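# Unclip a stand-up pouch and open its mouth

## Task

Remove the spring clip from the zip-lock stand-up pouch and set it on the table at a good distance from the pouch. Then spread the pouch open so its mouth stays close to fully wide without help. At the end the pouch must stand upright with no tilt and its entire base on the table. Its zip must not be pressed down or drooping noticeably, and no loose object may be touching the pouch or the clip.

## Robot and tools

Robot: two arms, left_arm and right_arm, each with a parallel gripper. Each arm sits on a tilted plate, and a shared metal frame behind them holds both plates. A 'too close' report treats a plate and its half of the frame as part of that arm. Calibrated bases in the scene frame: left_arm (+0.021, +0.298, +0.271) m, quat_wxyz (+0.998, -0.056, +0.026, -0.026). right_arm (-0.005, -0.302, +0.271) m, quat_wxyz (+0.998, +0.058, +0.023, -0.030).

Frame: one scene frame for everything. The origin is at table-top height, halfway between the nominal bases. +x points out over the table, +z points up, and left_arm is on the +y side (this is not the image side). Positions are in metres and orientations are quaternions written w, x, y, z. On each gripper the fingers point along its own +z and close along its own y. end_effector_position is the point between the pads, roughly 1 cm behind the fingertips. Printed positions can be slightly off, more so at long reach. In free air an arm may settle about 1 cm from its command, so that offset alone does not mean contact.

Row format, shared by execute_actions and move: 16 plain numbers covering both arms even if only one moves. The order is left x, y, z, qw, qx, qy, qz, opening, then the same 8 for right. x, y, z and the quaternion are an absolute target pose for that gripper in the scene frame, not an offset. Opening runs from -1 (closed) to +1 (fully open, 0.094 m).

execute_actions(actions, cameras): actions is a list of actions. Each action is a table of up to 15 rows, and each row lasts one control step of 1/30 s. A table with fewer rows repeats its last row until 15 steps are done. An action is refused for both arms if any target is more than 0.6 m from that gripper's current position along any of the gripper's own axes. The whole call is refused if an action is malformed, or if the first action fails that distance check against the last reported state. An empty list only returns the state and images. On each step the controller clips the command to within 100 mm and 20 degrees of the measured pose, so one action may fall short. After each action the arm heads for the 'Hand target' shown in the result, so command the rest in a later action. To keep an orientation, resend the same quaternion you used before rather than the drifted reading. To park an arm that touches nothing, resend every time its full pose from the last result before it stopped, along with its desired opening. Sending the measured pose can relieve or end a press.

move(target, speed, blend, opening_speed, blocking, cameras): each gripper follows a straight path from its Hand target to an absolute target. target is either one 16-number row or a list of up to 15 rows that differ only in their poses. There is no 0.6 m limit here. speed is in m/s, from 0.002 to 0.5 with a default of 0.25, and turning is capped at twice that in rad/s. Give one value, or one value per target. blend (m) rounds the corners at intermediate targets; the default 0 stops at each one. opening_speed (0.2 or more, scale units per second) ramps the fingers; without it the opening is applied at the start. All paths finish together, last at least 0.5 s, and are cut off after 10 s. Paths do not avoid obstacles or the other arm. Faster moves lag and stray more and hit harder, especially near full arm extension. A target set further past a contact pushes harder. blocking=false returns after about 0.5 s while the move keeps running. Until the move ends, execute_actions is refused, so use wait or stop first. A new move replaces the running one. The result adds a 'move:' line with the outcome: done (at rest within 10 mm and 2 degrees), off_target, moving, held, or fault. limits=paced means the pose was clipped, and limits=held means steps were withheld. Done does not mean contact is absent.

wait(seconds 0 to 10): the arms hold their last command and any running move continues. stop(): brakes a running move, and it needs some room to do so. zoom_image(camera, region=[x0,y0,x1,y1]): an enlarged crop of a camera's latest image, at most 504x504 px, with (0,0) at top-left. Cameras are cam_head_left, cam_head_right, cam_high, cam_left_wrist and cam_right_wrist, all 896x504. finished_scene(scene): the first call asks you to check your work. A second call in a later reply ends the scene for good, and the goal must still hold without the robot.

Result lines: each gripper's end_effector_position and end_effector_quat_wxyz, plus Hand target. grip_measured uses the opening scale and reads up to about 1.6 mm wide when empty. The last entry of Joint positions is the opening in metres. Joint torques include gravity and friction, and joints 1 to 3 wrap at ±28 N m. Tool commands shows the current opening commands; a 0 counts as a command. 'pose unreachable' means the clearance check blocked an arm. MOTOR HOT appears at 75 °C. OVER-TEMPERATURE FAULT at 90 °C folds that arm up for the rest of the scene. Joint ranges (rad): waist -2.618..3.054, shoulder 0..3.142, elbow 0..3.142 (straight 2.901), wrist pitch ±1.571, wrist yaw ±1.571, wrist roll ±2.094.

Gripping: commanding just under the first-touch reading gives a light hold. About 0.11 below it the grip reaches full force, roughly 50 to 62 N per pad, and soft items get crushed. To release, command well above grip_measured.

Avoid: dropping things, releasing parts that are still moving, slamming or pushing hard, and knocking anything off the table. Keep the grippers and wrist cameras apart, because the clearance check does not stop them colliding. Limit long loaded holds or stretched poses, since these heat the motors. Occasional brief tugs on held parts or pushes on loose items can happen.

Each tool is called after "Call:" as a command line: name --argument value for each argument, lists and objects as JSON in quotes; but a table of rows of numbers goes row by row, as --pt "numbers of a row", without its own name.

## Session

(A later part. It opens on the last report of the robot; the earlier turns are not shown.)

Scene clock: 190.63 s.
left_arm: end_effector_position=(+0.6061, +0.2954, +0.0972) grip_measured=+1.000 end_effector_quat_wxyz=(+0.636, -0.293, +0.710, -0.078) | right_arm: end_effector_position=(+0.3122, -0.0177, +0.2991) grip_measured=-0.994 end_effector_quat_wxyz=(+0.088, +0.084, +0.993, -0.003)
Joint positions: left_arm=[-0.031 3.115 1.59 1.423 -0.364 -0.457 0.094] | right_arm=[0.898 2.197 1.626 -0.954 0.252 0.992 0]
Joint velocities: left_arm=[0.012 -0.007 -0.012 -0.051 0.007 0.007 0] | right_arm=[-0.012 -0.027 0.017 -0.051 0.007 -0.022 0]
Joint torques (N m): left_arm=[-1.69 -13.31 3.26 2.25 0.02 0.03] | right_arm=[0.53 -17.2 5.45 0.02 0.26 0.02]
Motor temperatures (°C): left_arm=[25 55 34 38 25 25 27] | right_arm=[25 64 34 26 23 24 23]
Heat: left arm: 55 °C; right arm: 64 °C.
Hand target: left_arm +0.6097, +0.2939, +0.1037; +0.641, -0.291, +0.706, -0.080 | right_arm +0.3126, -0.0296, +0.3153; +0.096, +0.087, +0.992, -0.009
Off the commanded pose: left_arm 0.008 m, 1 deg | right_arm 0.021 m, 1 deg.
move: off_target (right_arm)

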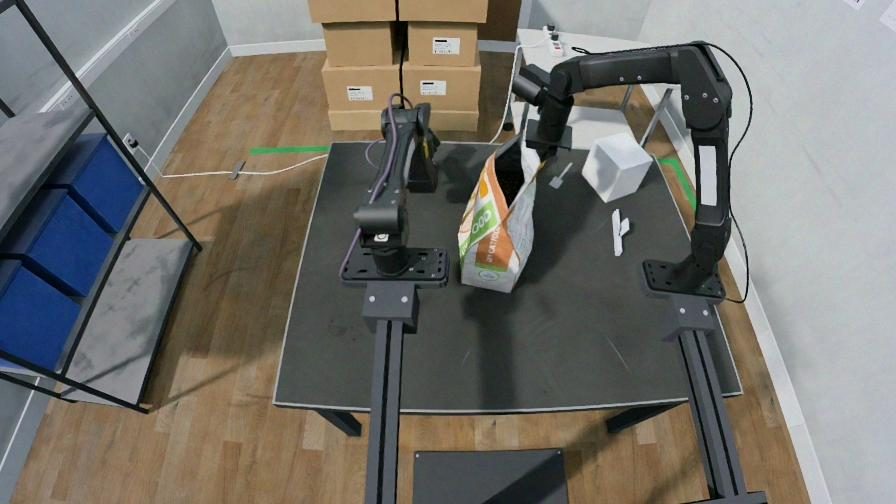

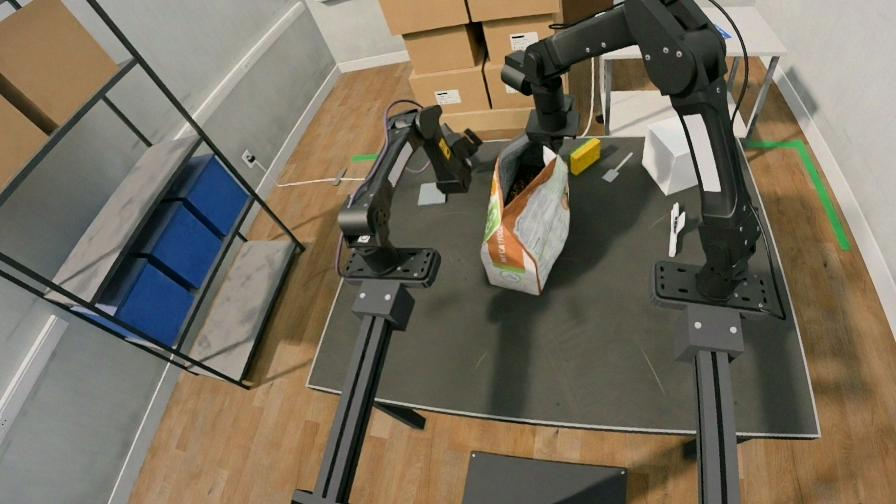

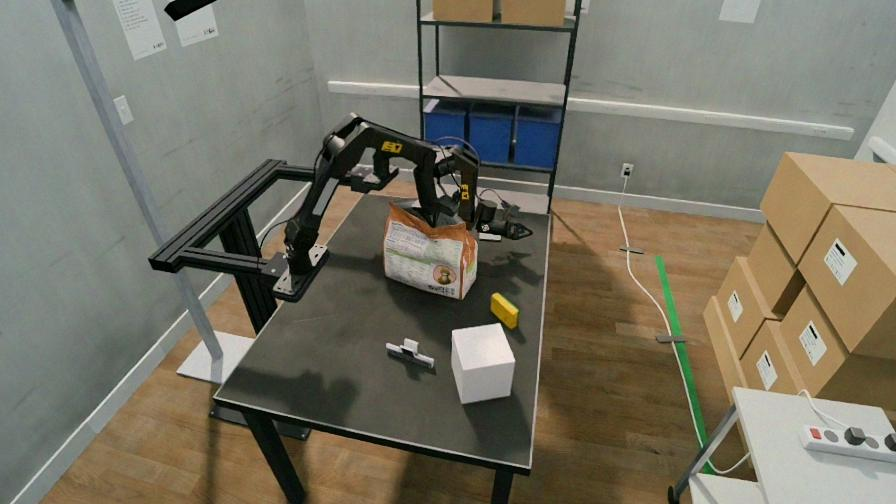

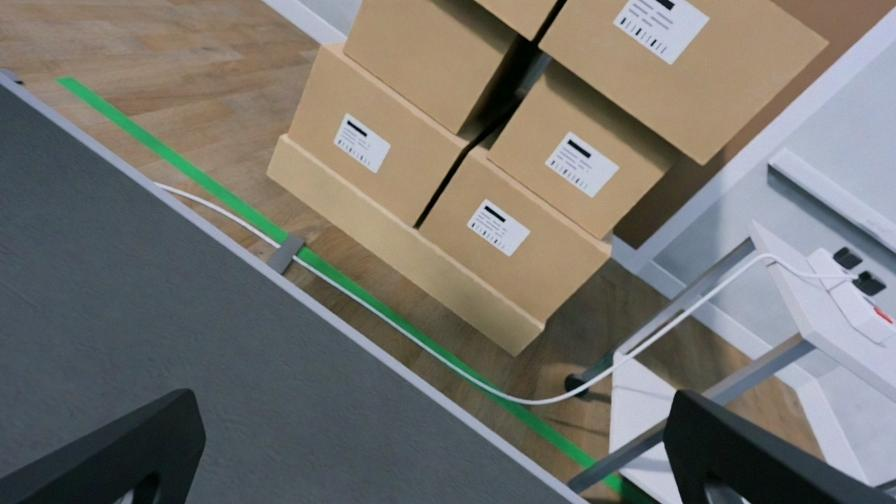

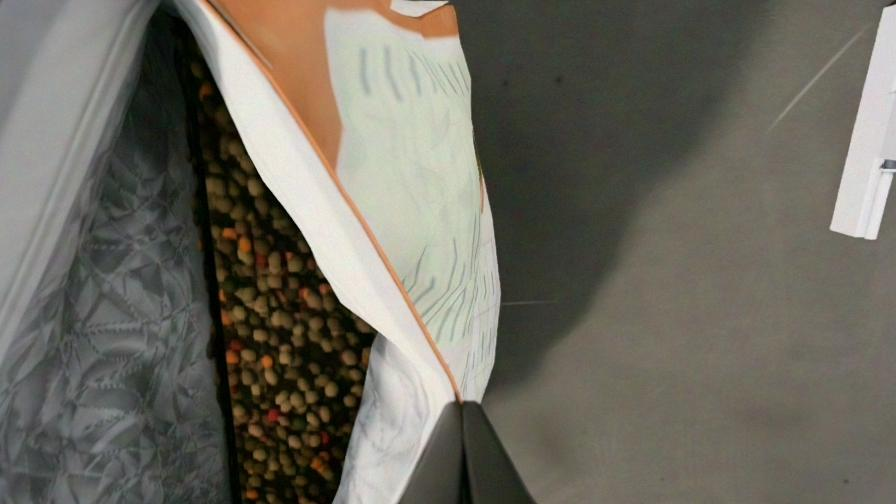

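Call:
move --target '[0.6097,0.2939,0.1037,0.641,-0.291,0.706,-0.080,1,0.312,-0.058,0.310,0.0957,0.0867,0.9916,-0.0084,-1]' --speed 0.05

Call:
zoom_image --camera "cam_high" --region '[360, 160, 510, 310]'

Call:
zoom_image --camera "cam_head_right" --region '[460, 110, 600, 300]'

Scene clock: 192.10 s.
left_arm: end_effector_position=(+0.6061, +0.2954, +0.0972) grip_measured=+1.000 end_effector_quat_wxyz=(+0.636, -0.293, +0.710, -0.078) | right_arm: end_effector_position=(+0.3094, -0.0440, +0.2943) grip_measured=-0.994 end_effector_quat_wxyz=(+0.081, +0.082, +0.993, +0.000)
Joint positions: left_arm=[-0.031 3.115 1.59 1.423 -0.364 -0.457 0.094] | right_arm=[0.852 2.121 1.498 -0.894 0.236 0.94 0]
Joint velocities: left_arm=[-0.007 -0.007 0.002 -0.007 0.066 0.007 0] | right_arm=[0.002 -0.007 -0.002 -0.007 -0.022 0.066 0.001]
Joint torques (N m): left_arm=[-1.68 -13.34 3.25 2.24 0.02 0.03] | right_arm=[0.21 -16.29 5.31 0.11 0.39 -0.02]
Motor temperatures (°C): left_arm=[25 55 34 38 25 25 27] | right_arm=[25 64 34 26 23 24 23]
Heat: left arm: 55 °C; right arm: 64 °C.
Hand target: left_arm +0.6097, +0.2939, +0.1037; +0.641, -0.291, +0.706, -0.080 | right_arm +0.3127, -0.0576, +0.3094; +0.095, +0.087, +0.992, -0.008
Off the commanded pose: left_arm 0.008 m, 1 deg | right_arm 0.021 m, 2 deg.
move: off_target (right_arm)

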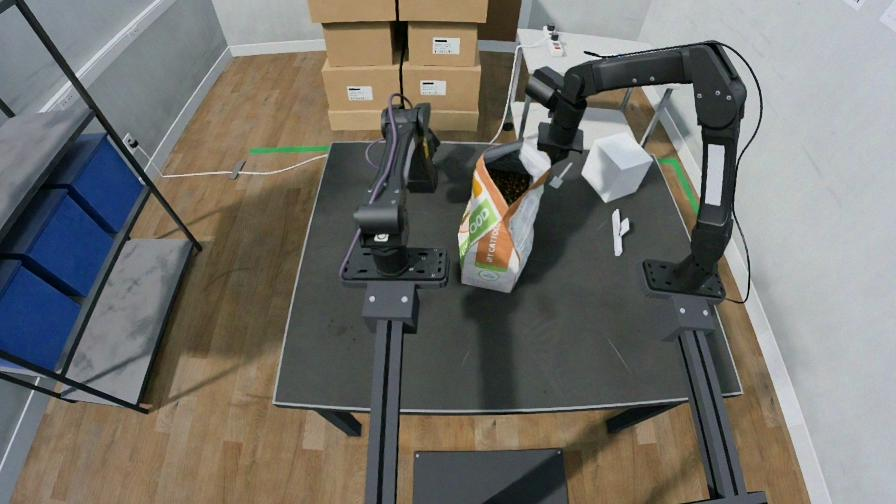

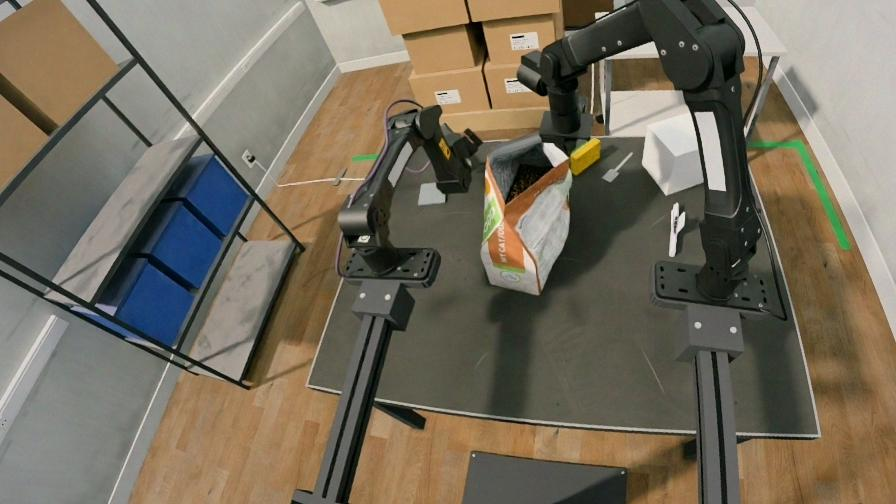

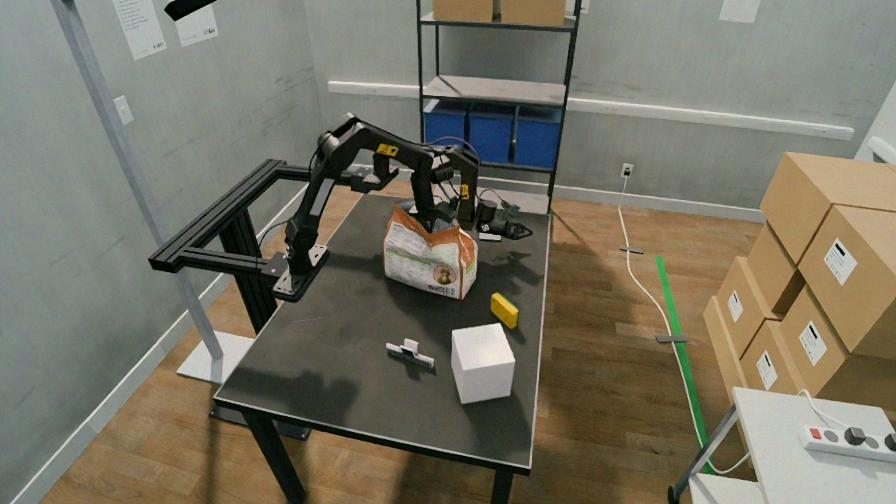

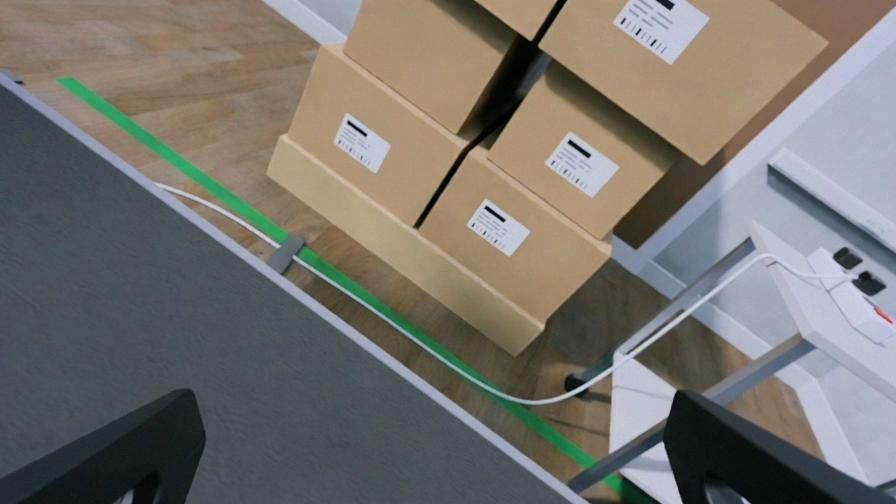

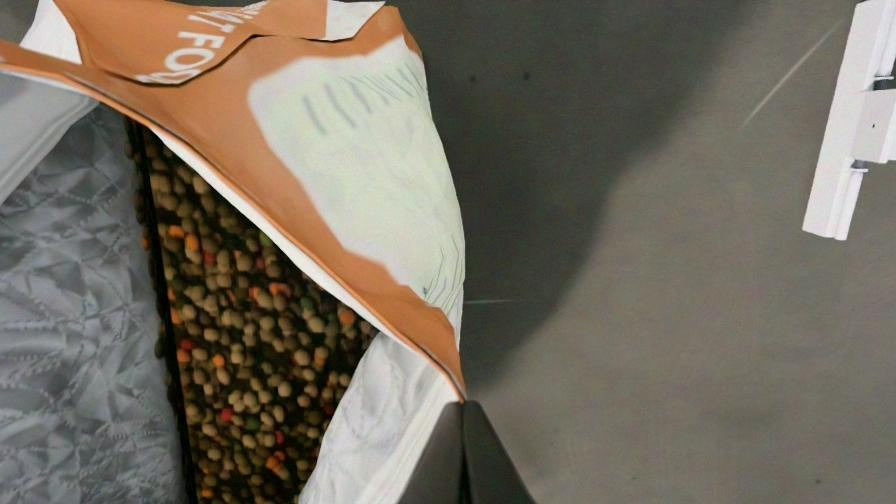

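Scaled by 3.360 from the camera's 896x504 image, which has a finer 1280x720 frame.

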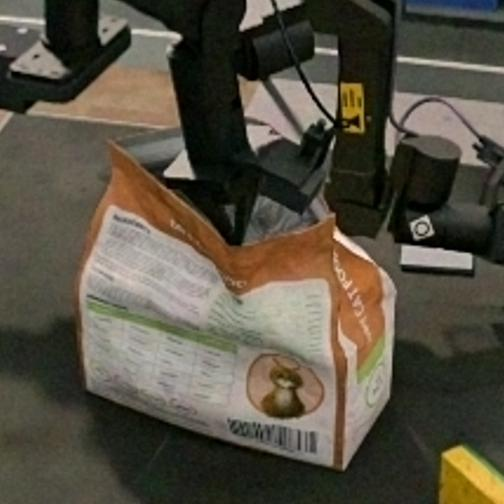

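Scaled by 2.653 from the camera's 896x504 image, which has a finer 1280x720 frame.

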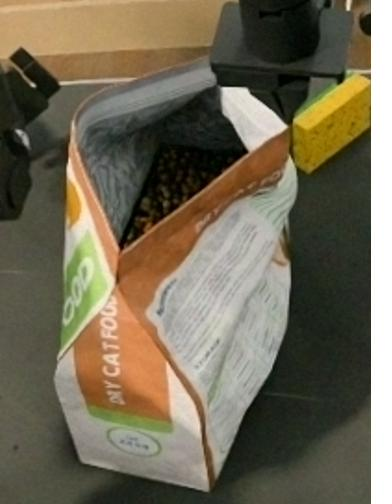

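Call:
move --target '[0.6097,0.2939,0.1037,0.641,-0.291,0.706,-0.080,1,0.312,-0.022,0.318,0.0957,0.0867,0.9916,-0.0084,-1]' --speed 0.05 --cameras '["cam_right_wrist"]'

Call:
move --target '[0.6097,0.2939,0.1037,0.641,-0.291,0.706,-0.080,1,0.312,-0.022,0.318,0.0957,0.0867,0.9916,-0.0084,-0.1]' --opening_speed 0.6

Call:
zoom_image --camera "cam_high" --region '[360, 160, 510, 310]'

Call:
zoom_image --camera "cam_head_right" --region '[460, 110, 600, 300]'

Scene clock: 193.60 s.
left_arm: end_effector_position=(+0.6061, +0.2954, +0.0972) grip_measured=+1.000 end_effector_quat_wxyz=(+0.636, -0.293, +0.710, -0.078) | right_arm: end_effector_position=(+0.3118, -0.0197, +0.3192) grip_measured=-0.994 end_effector_quat_wxyz=(+0.094, +0.089, +0.992, +0.011)
Joint positions: left_arm=[-0.031 3.115 1.59 1.423 -0.364 -0.457 0.094] | right_arm=[0.898 2.144 1.624 -0.976 0.246 0.997 0]
Joint velocities: left_arm=[0.002 -0.022 0.007 -0.051 0.095 -0.051 0] | right_arm=[-0.012 -0.002 0.017 0.022 0.007 -0.007 0]
Joint torques (N m): left_arm=[-1.69 -13.34 3.23 2.25 0.03 0.02] | right_arm=[1.58 -10.88 8.72 0.12 0.35 0.08]
Motor temperatures (°C): left_arm=[25 55 34 38 25 25 27] | right_arm=[25 64 34 26 23 24 23]
Heat: left arm: 55 °C; right arm: 64 °C.
Hand target: left_arm +0.6097, +0.2939, +0.1037; +0.641, -0.291, +0.706, -0.080 | right_arm +0.3115, -0.0221, +0.3182; +0.096, +0.086, +0.992, -0.008
Off the commanded pose: left_arm 0.008 m, 1 deg | right_arm 0.003 m, 2 deg.
move: done
Images, in order (width x height): cam_right_wrist 896x504.

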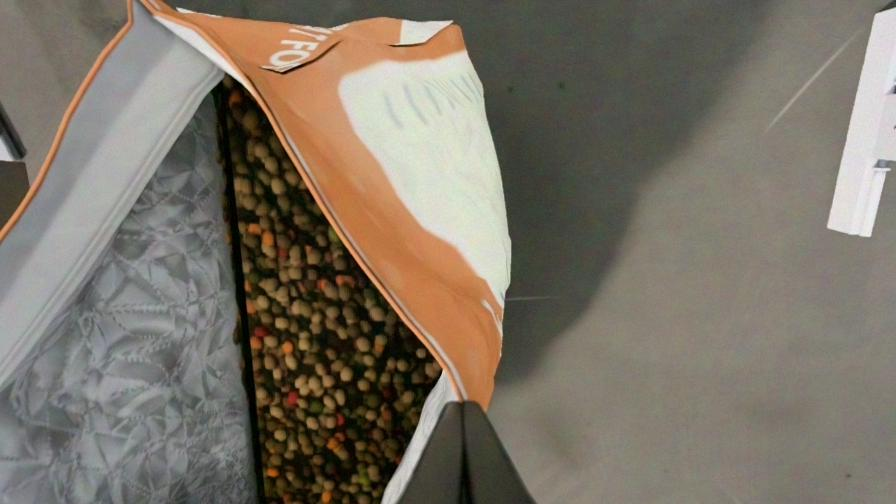

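Scene clock: 195.30 s.
left_arm: end_effector_position=(+0.6061, +0.2954, +0.0972) grip_measured=+1.000 end_effector_quat_wxyz=(+0.636, -0.293, +0.710, -0.078) | right_arm: end_effector_position=(+0.3100, -0.0237, +0.3197) grip_measured=-0.102 end_effector_quat_wxyz=(+0.091, +0.088, +0.992, +0.002)
Joint positions: left_arm=[-0.031 3.115 1.59 1.423 -0.364 -0.457 0.094] | right_arm=[0.898 2.144 1.628 -0.998 0.253 0.998 0.042]
Joint velocities: left_arm=[-0.012 -0.007 -0.007 -0.007 0.051 -0.037 0] | right_arm=[-0.002 0.002 0.022 -0.051 -0.022 -0.037 0]
Joint torques (N m): left_arm=[-1.7 -13.31 3.22 2.25 0.03 0.03] | right_arm=[1.5 -10.66 8.62 0.33 0.25 0.06]
Motor temperatures (°C): left_arm=[25 55 34 38 25 25 27] | right_arm=[25 63 34 26 23 24 23]
Heat: left arm: 55 °C; right arm: 63 °C.
Hand target: left_arm +0.6097, +0.2939, +0.1037; +0.641, -0.291, +0.706, -0.080 | right_arm +0.3119, -0.0220, +0.3180; +0.096, +0.086, +0.992, -0.008
Off the commanded pose: left_arm 0.008 m, 1 deg | right_arm 0.003 m, 1 deg.
move: done

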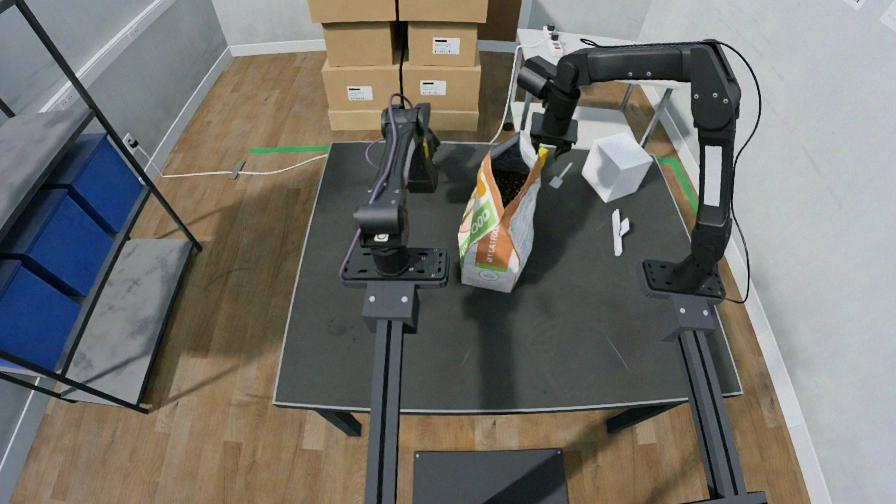

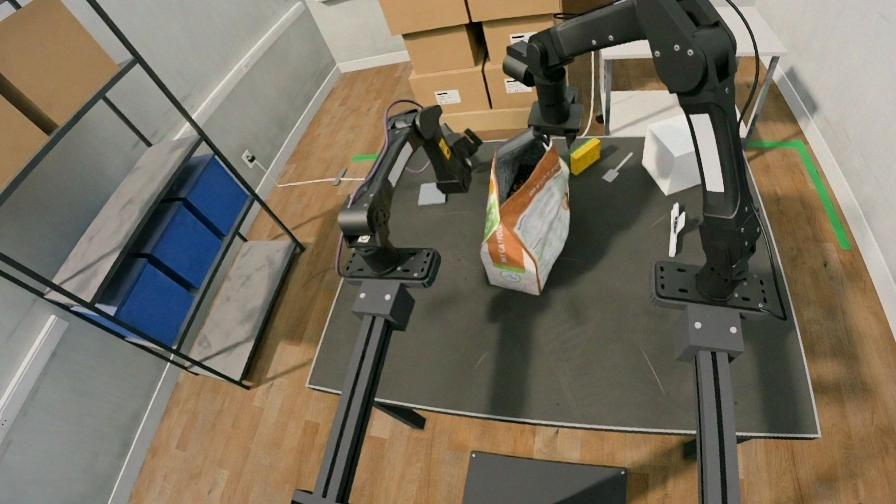

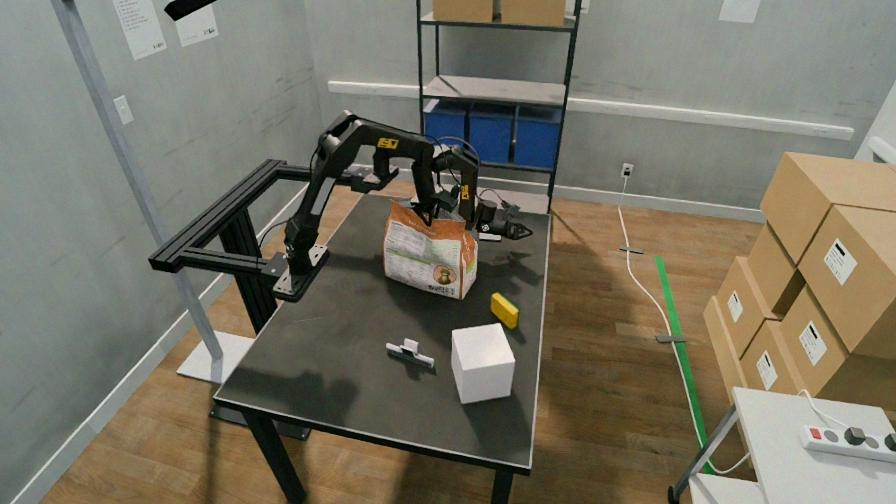

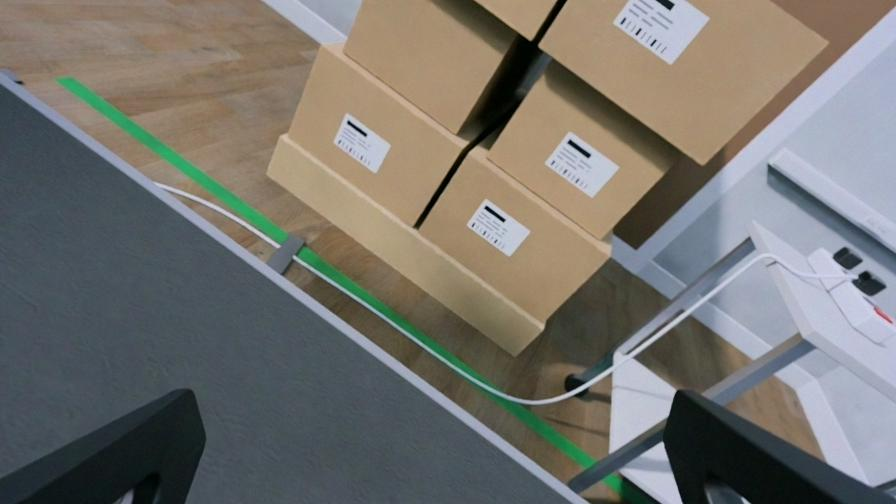

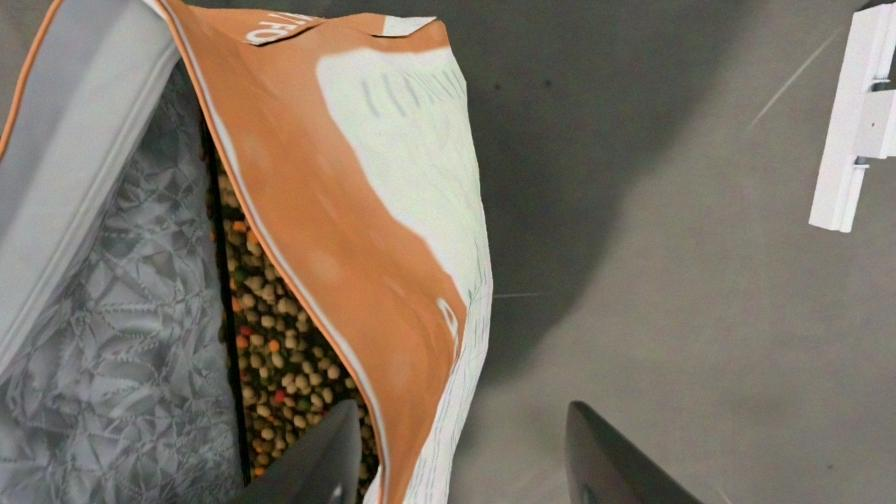

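Scaled by 3.360 from the camera's 896x504 image, which has a finer 1280x720 frame.

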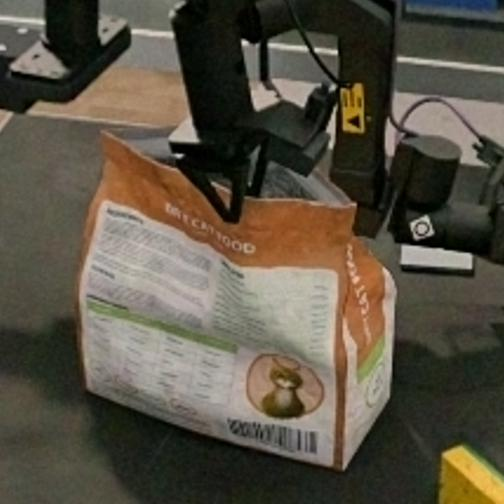

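Scaled by 2.653 from the camera's 896x504 image, which has a finer 1280x720 frame.

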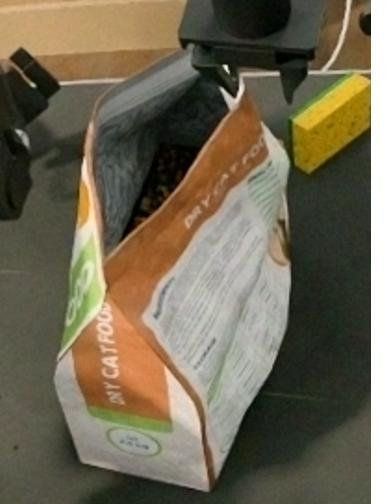

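Call:
move --pt "0.6097 0.2939 0.1037 0.641 -0.291 0.706 -0.080 1 0.312 -0.022 0.37 0.0957 0.0867 0.9916 -0.0084 0.0" --pt "0.6097 0.2939 0.1037 0.641 -0.291 0.706 -0.080 1 0.300 0.01 0.425 0.0957 0.0867 0.9916 -0.0084 0.0" --speed 0.08

Call:
zoom_image --camera "cam_high" --region '[360, 160, 510, 310]'

Call:
zoom_image --camera "cam_head_right" --region '[460, 110, 600, 300]'

Scene clock: 199.30 s.
left_arm: end_effector_position=(+0.6061, +0.2954, +0.0972) grip_measured=+1.000 end_effector_quat_wxyz=(+0.636, -0.293, +0.710, -0.078) | right_arm: end_effector_position=(+0.2972, +0.0078, +0.4275) grip_measured=-0.002 end_effector_quat_wxyz=(+0.091, +0.088, +0.992, +0.002)
Joint positions: left_arm=[-0.031 3.115 1.59 1.423 -0.364 -0.457 0.094] | right_arm=[0.996 2.236 2.187 -1.49 0.257 1.098 0.047]
Joint velocities: left_arm=[0.007 -0.007 -0.007 0.037 0.007 -0.037 0] | right_arm=[-0.012 -0.002 -0.012 0.022 -0.007 -0.022 -0.001]
Joint torques (N m): left_arm=[-1.7 -13.35 3.23 2.25 0.03 0.03] | right_arm=[1.46 -11.12 8.57 0.28 0.27 0.08]
Motor temperatures (°C): left_arm=[25 56 34 38 25 25 27] | right_arm=[25 61 35 26 23 24 23]
Heat: left arm: 56 °C; right arm: 61 °C.
Hand target: left_arm +0.6097, +0.2939, +0.1037; +0.641, -0.291, +0.706, -0.080 | right_arm +0.2986, +0.0091, +0.4250; +0.096, +0.087, +0.992, -0.008
Off the commanded pose: left_arm 0.008 m, 1 deg | right_arm 0.004 m, 1 deg.
move: done

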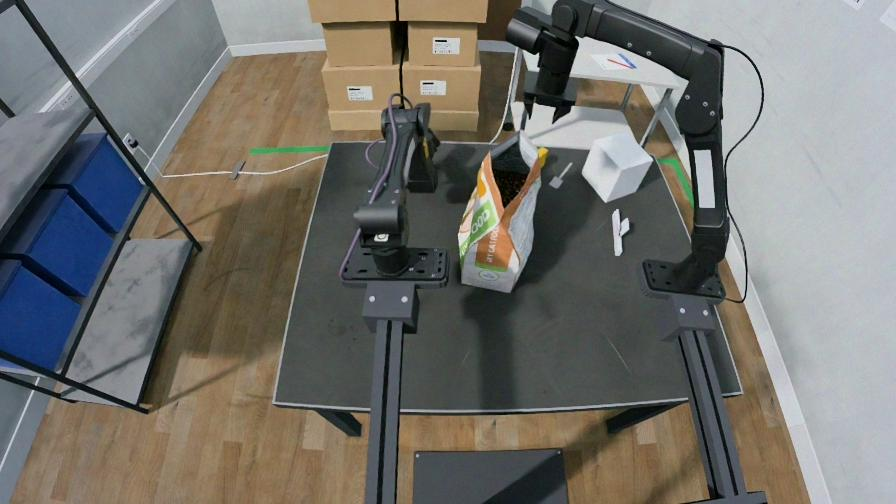

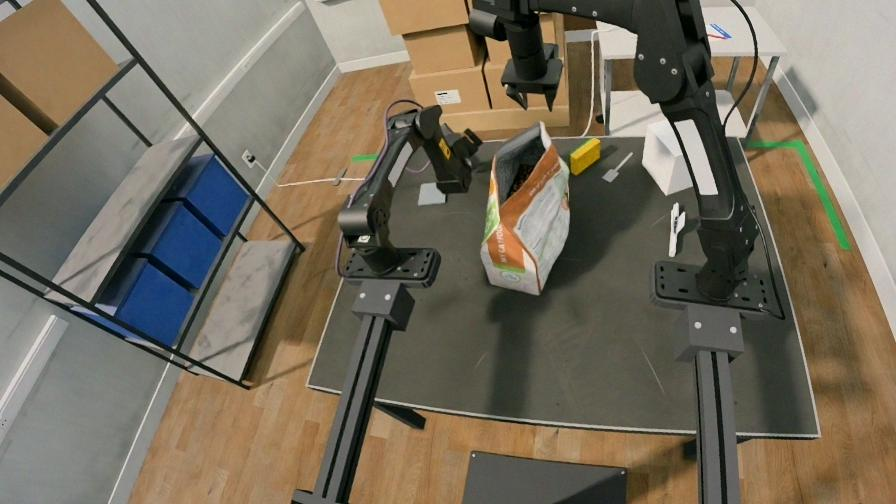

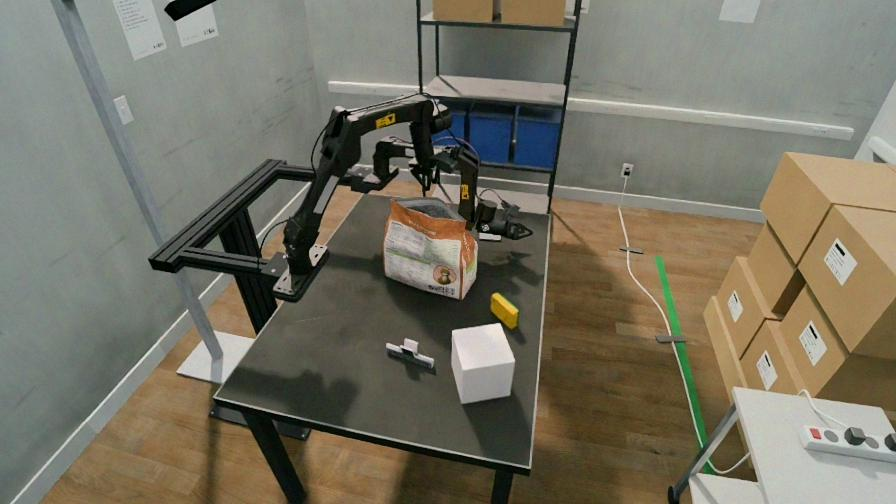

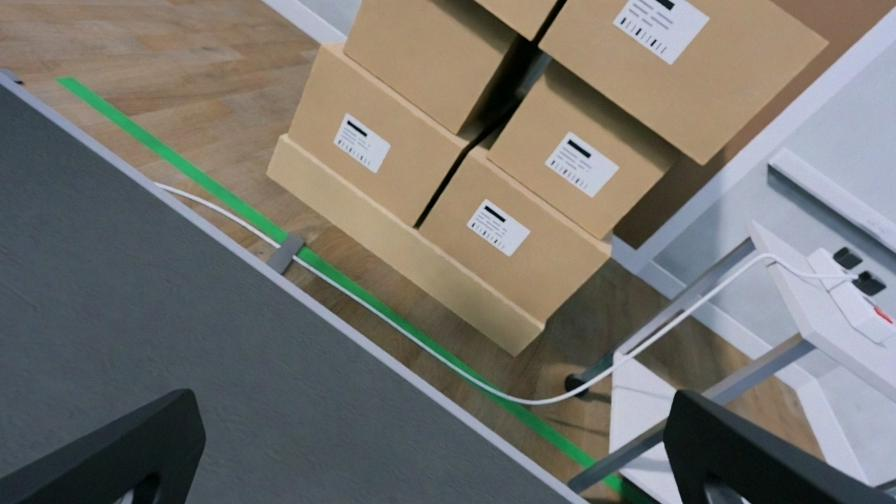

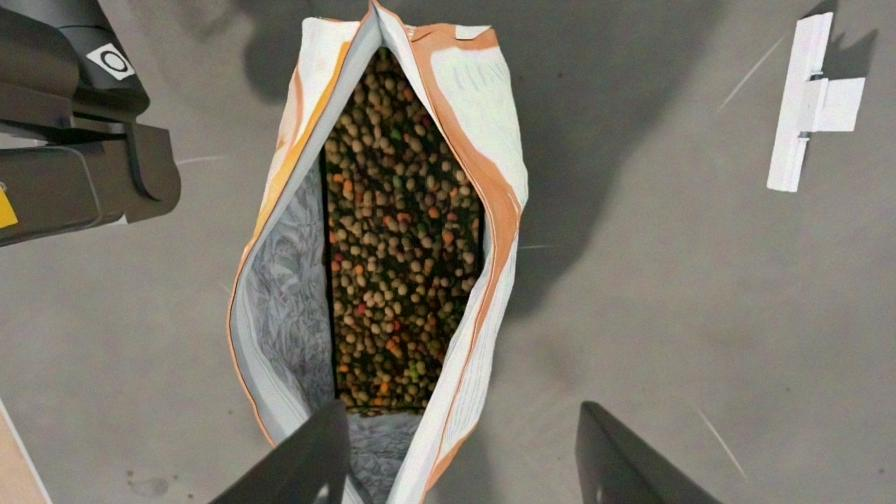

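Scaled by 3.360 from the camera's 896x504 image, which has a finer 1280x720 frame.

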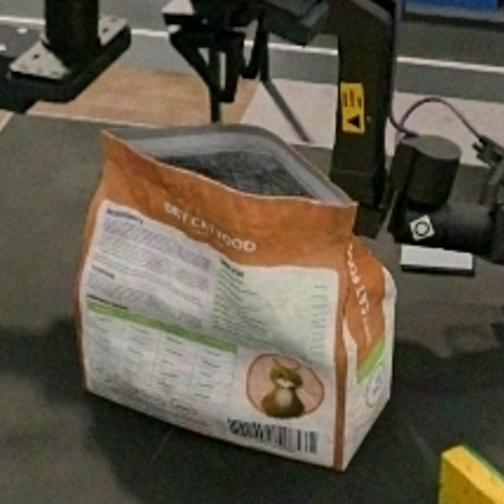

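Scaled by 2.653 from the camera's 896x504 image, which has a finer 1280x720 frame.

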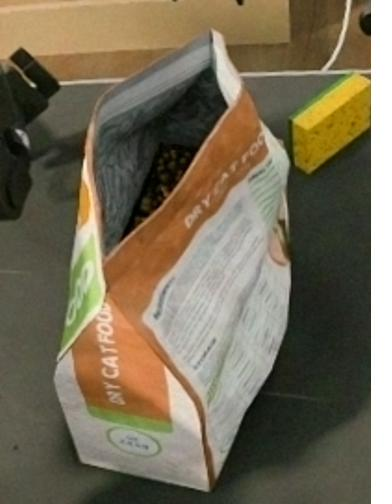

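Call:
move --pt "0.6097 0.2939 0.1037 0.641 -0.291 0.706 -0.080 1 0.300 0.100 0.395 0.0957 0.0867 0.9916 -0.0084 0.4" --pt "0.6097 0.2939 0.1037 0.641 -0.291 0.706 -0.080 1 0.304 0.100 0.352 0.0957 0.0867 0.9916 -0.0084 0.4" --speed 0.12

Call:
zoom_image --camera "cam_head_left" --region '[430, 110, 590, 300]'

Scene clock: 201.37 s.
left_arm: end_effector_position=(+0.6061, +0.2954, +0.0972) grip_measured=+1.000 end_effector_quat_wxyz=(+0.636, -0.293, +0.710, -0.078) | right_arm: end_effector_position=(+0.2985, +0.1018, +0.3538) grip_measured=+0.398 end_effector_quat_wxyz=(+0.093, +0.082, +0.992, +0.003)
Joint positions: left_arm=[-0.031 3.115 1.59 1.423 -0.364 -0.457 0.094] | right_arm=[1.088 2.714 2.723 -1.568 0.26 1.182 0.066]
Joint velocities: left_arm=[-0.007 0.007 0.002 0.022 0.051 -0.007 0] | right_arm=[-0.002 0.017 -0.012 -0.007 -0.007 0.11 0]
Joint torques (N m): left_arm=[-1.65 -13.34 3.25 2.25 0.03 0.02] | right_arm=[0.92 -14.75 8.34 0.25 0.25 0.07]
Motor temperatures (°C): left_arm=[25 56 34 38 25 25 27] | right_arm=[25 60 35 26 23 24 23]
Heat: left arm: 56 °C; right arm: 60 °C.
Hand target: left_arm +0.6097, +0.2939, +0.1037; +0.641, -0.291, +0.706, -0.080 | right_arm +0.3021, +0.0994, +0.3515; +0.098, +0.086, +0.991, -0.004
Off the commanded pose: left_arm 0.008 m, 1 deg | right_arm 0.006 m, 1 deg.
joint sent to its limit (right arm) — joint 4 (wrist pitch), lower limit. The joint targets still meet the commanded pose.
move: done

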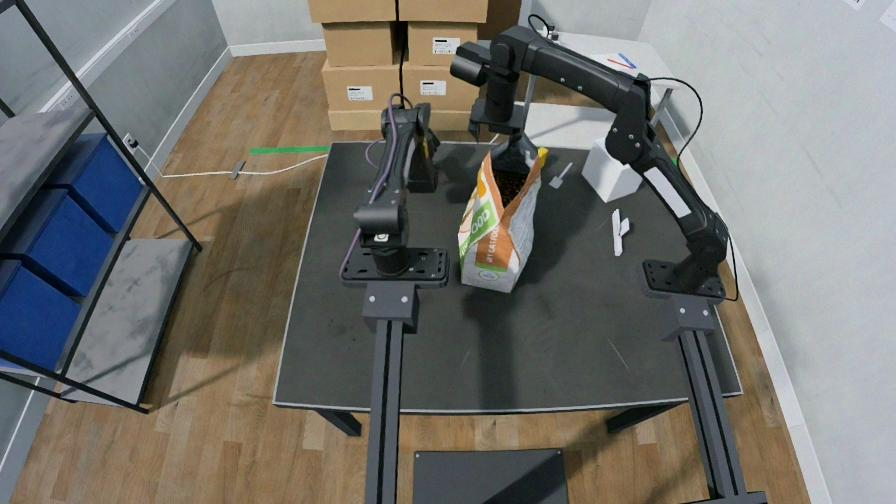

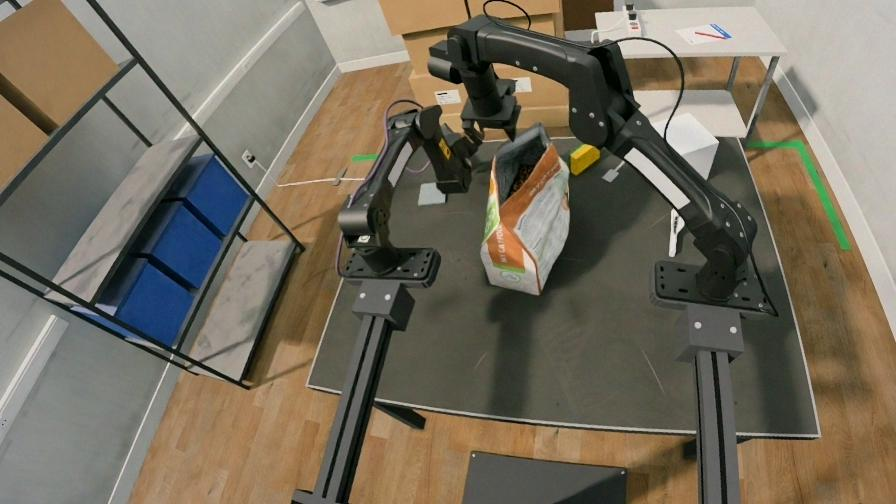

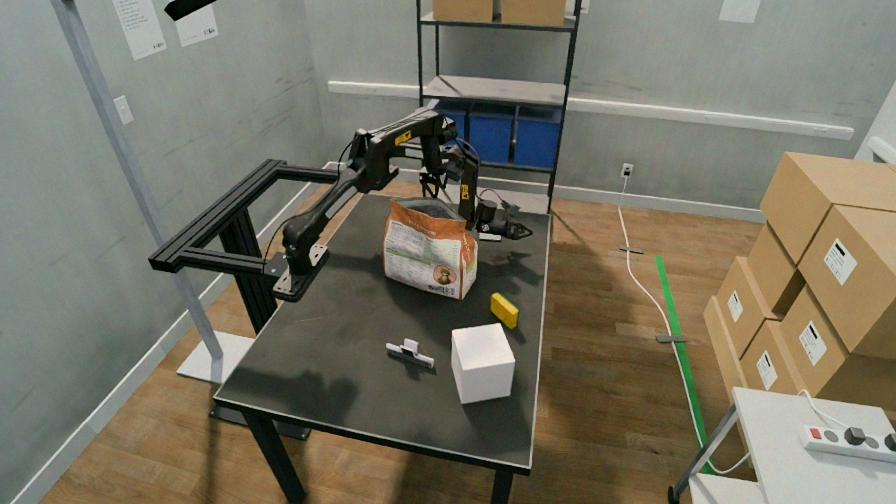

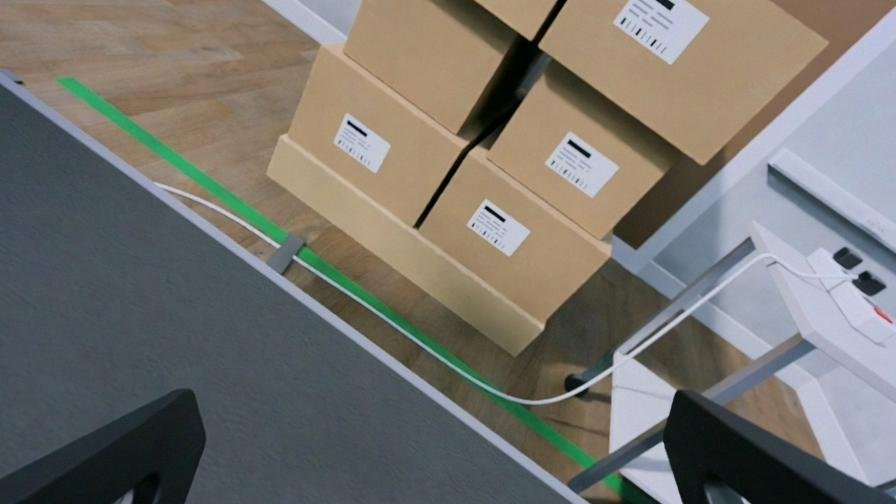

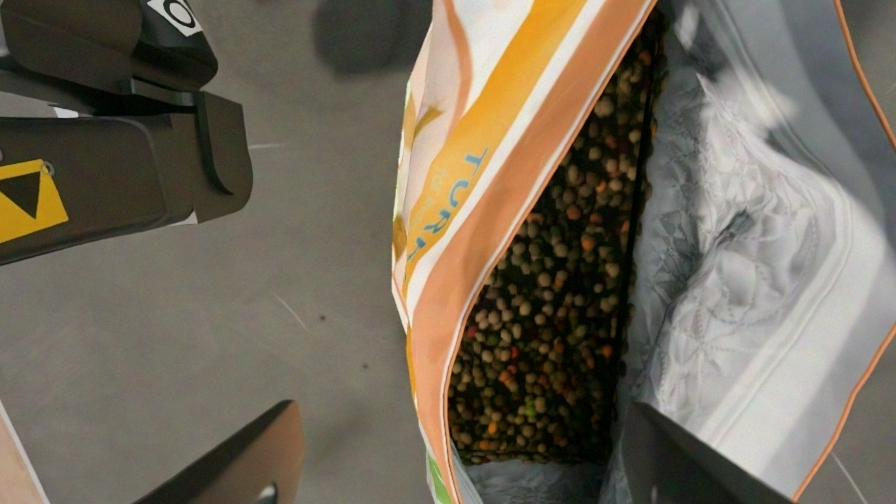

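Scaled by 2.653 from the camera's 896x504 image, which has a finer 1280x720 frame.

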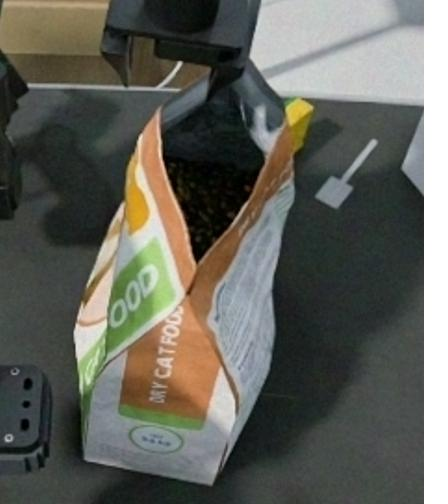

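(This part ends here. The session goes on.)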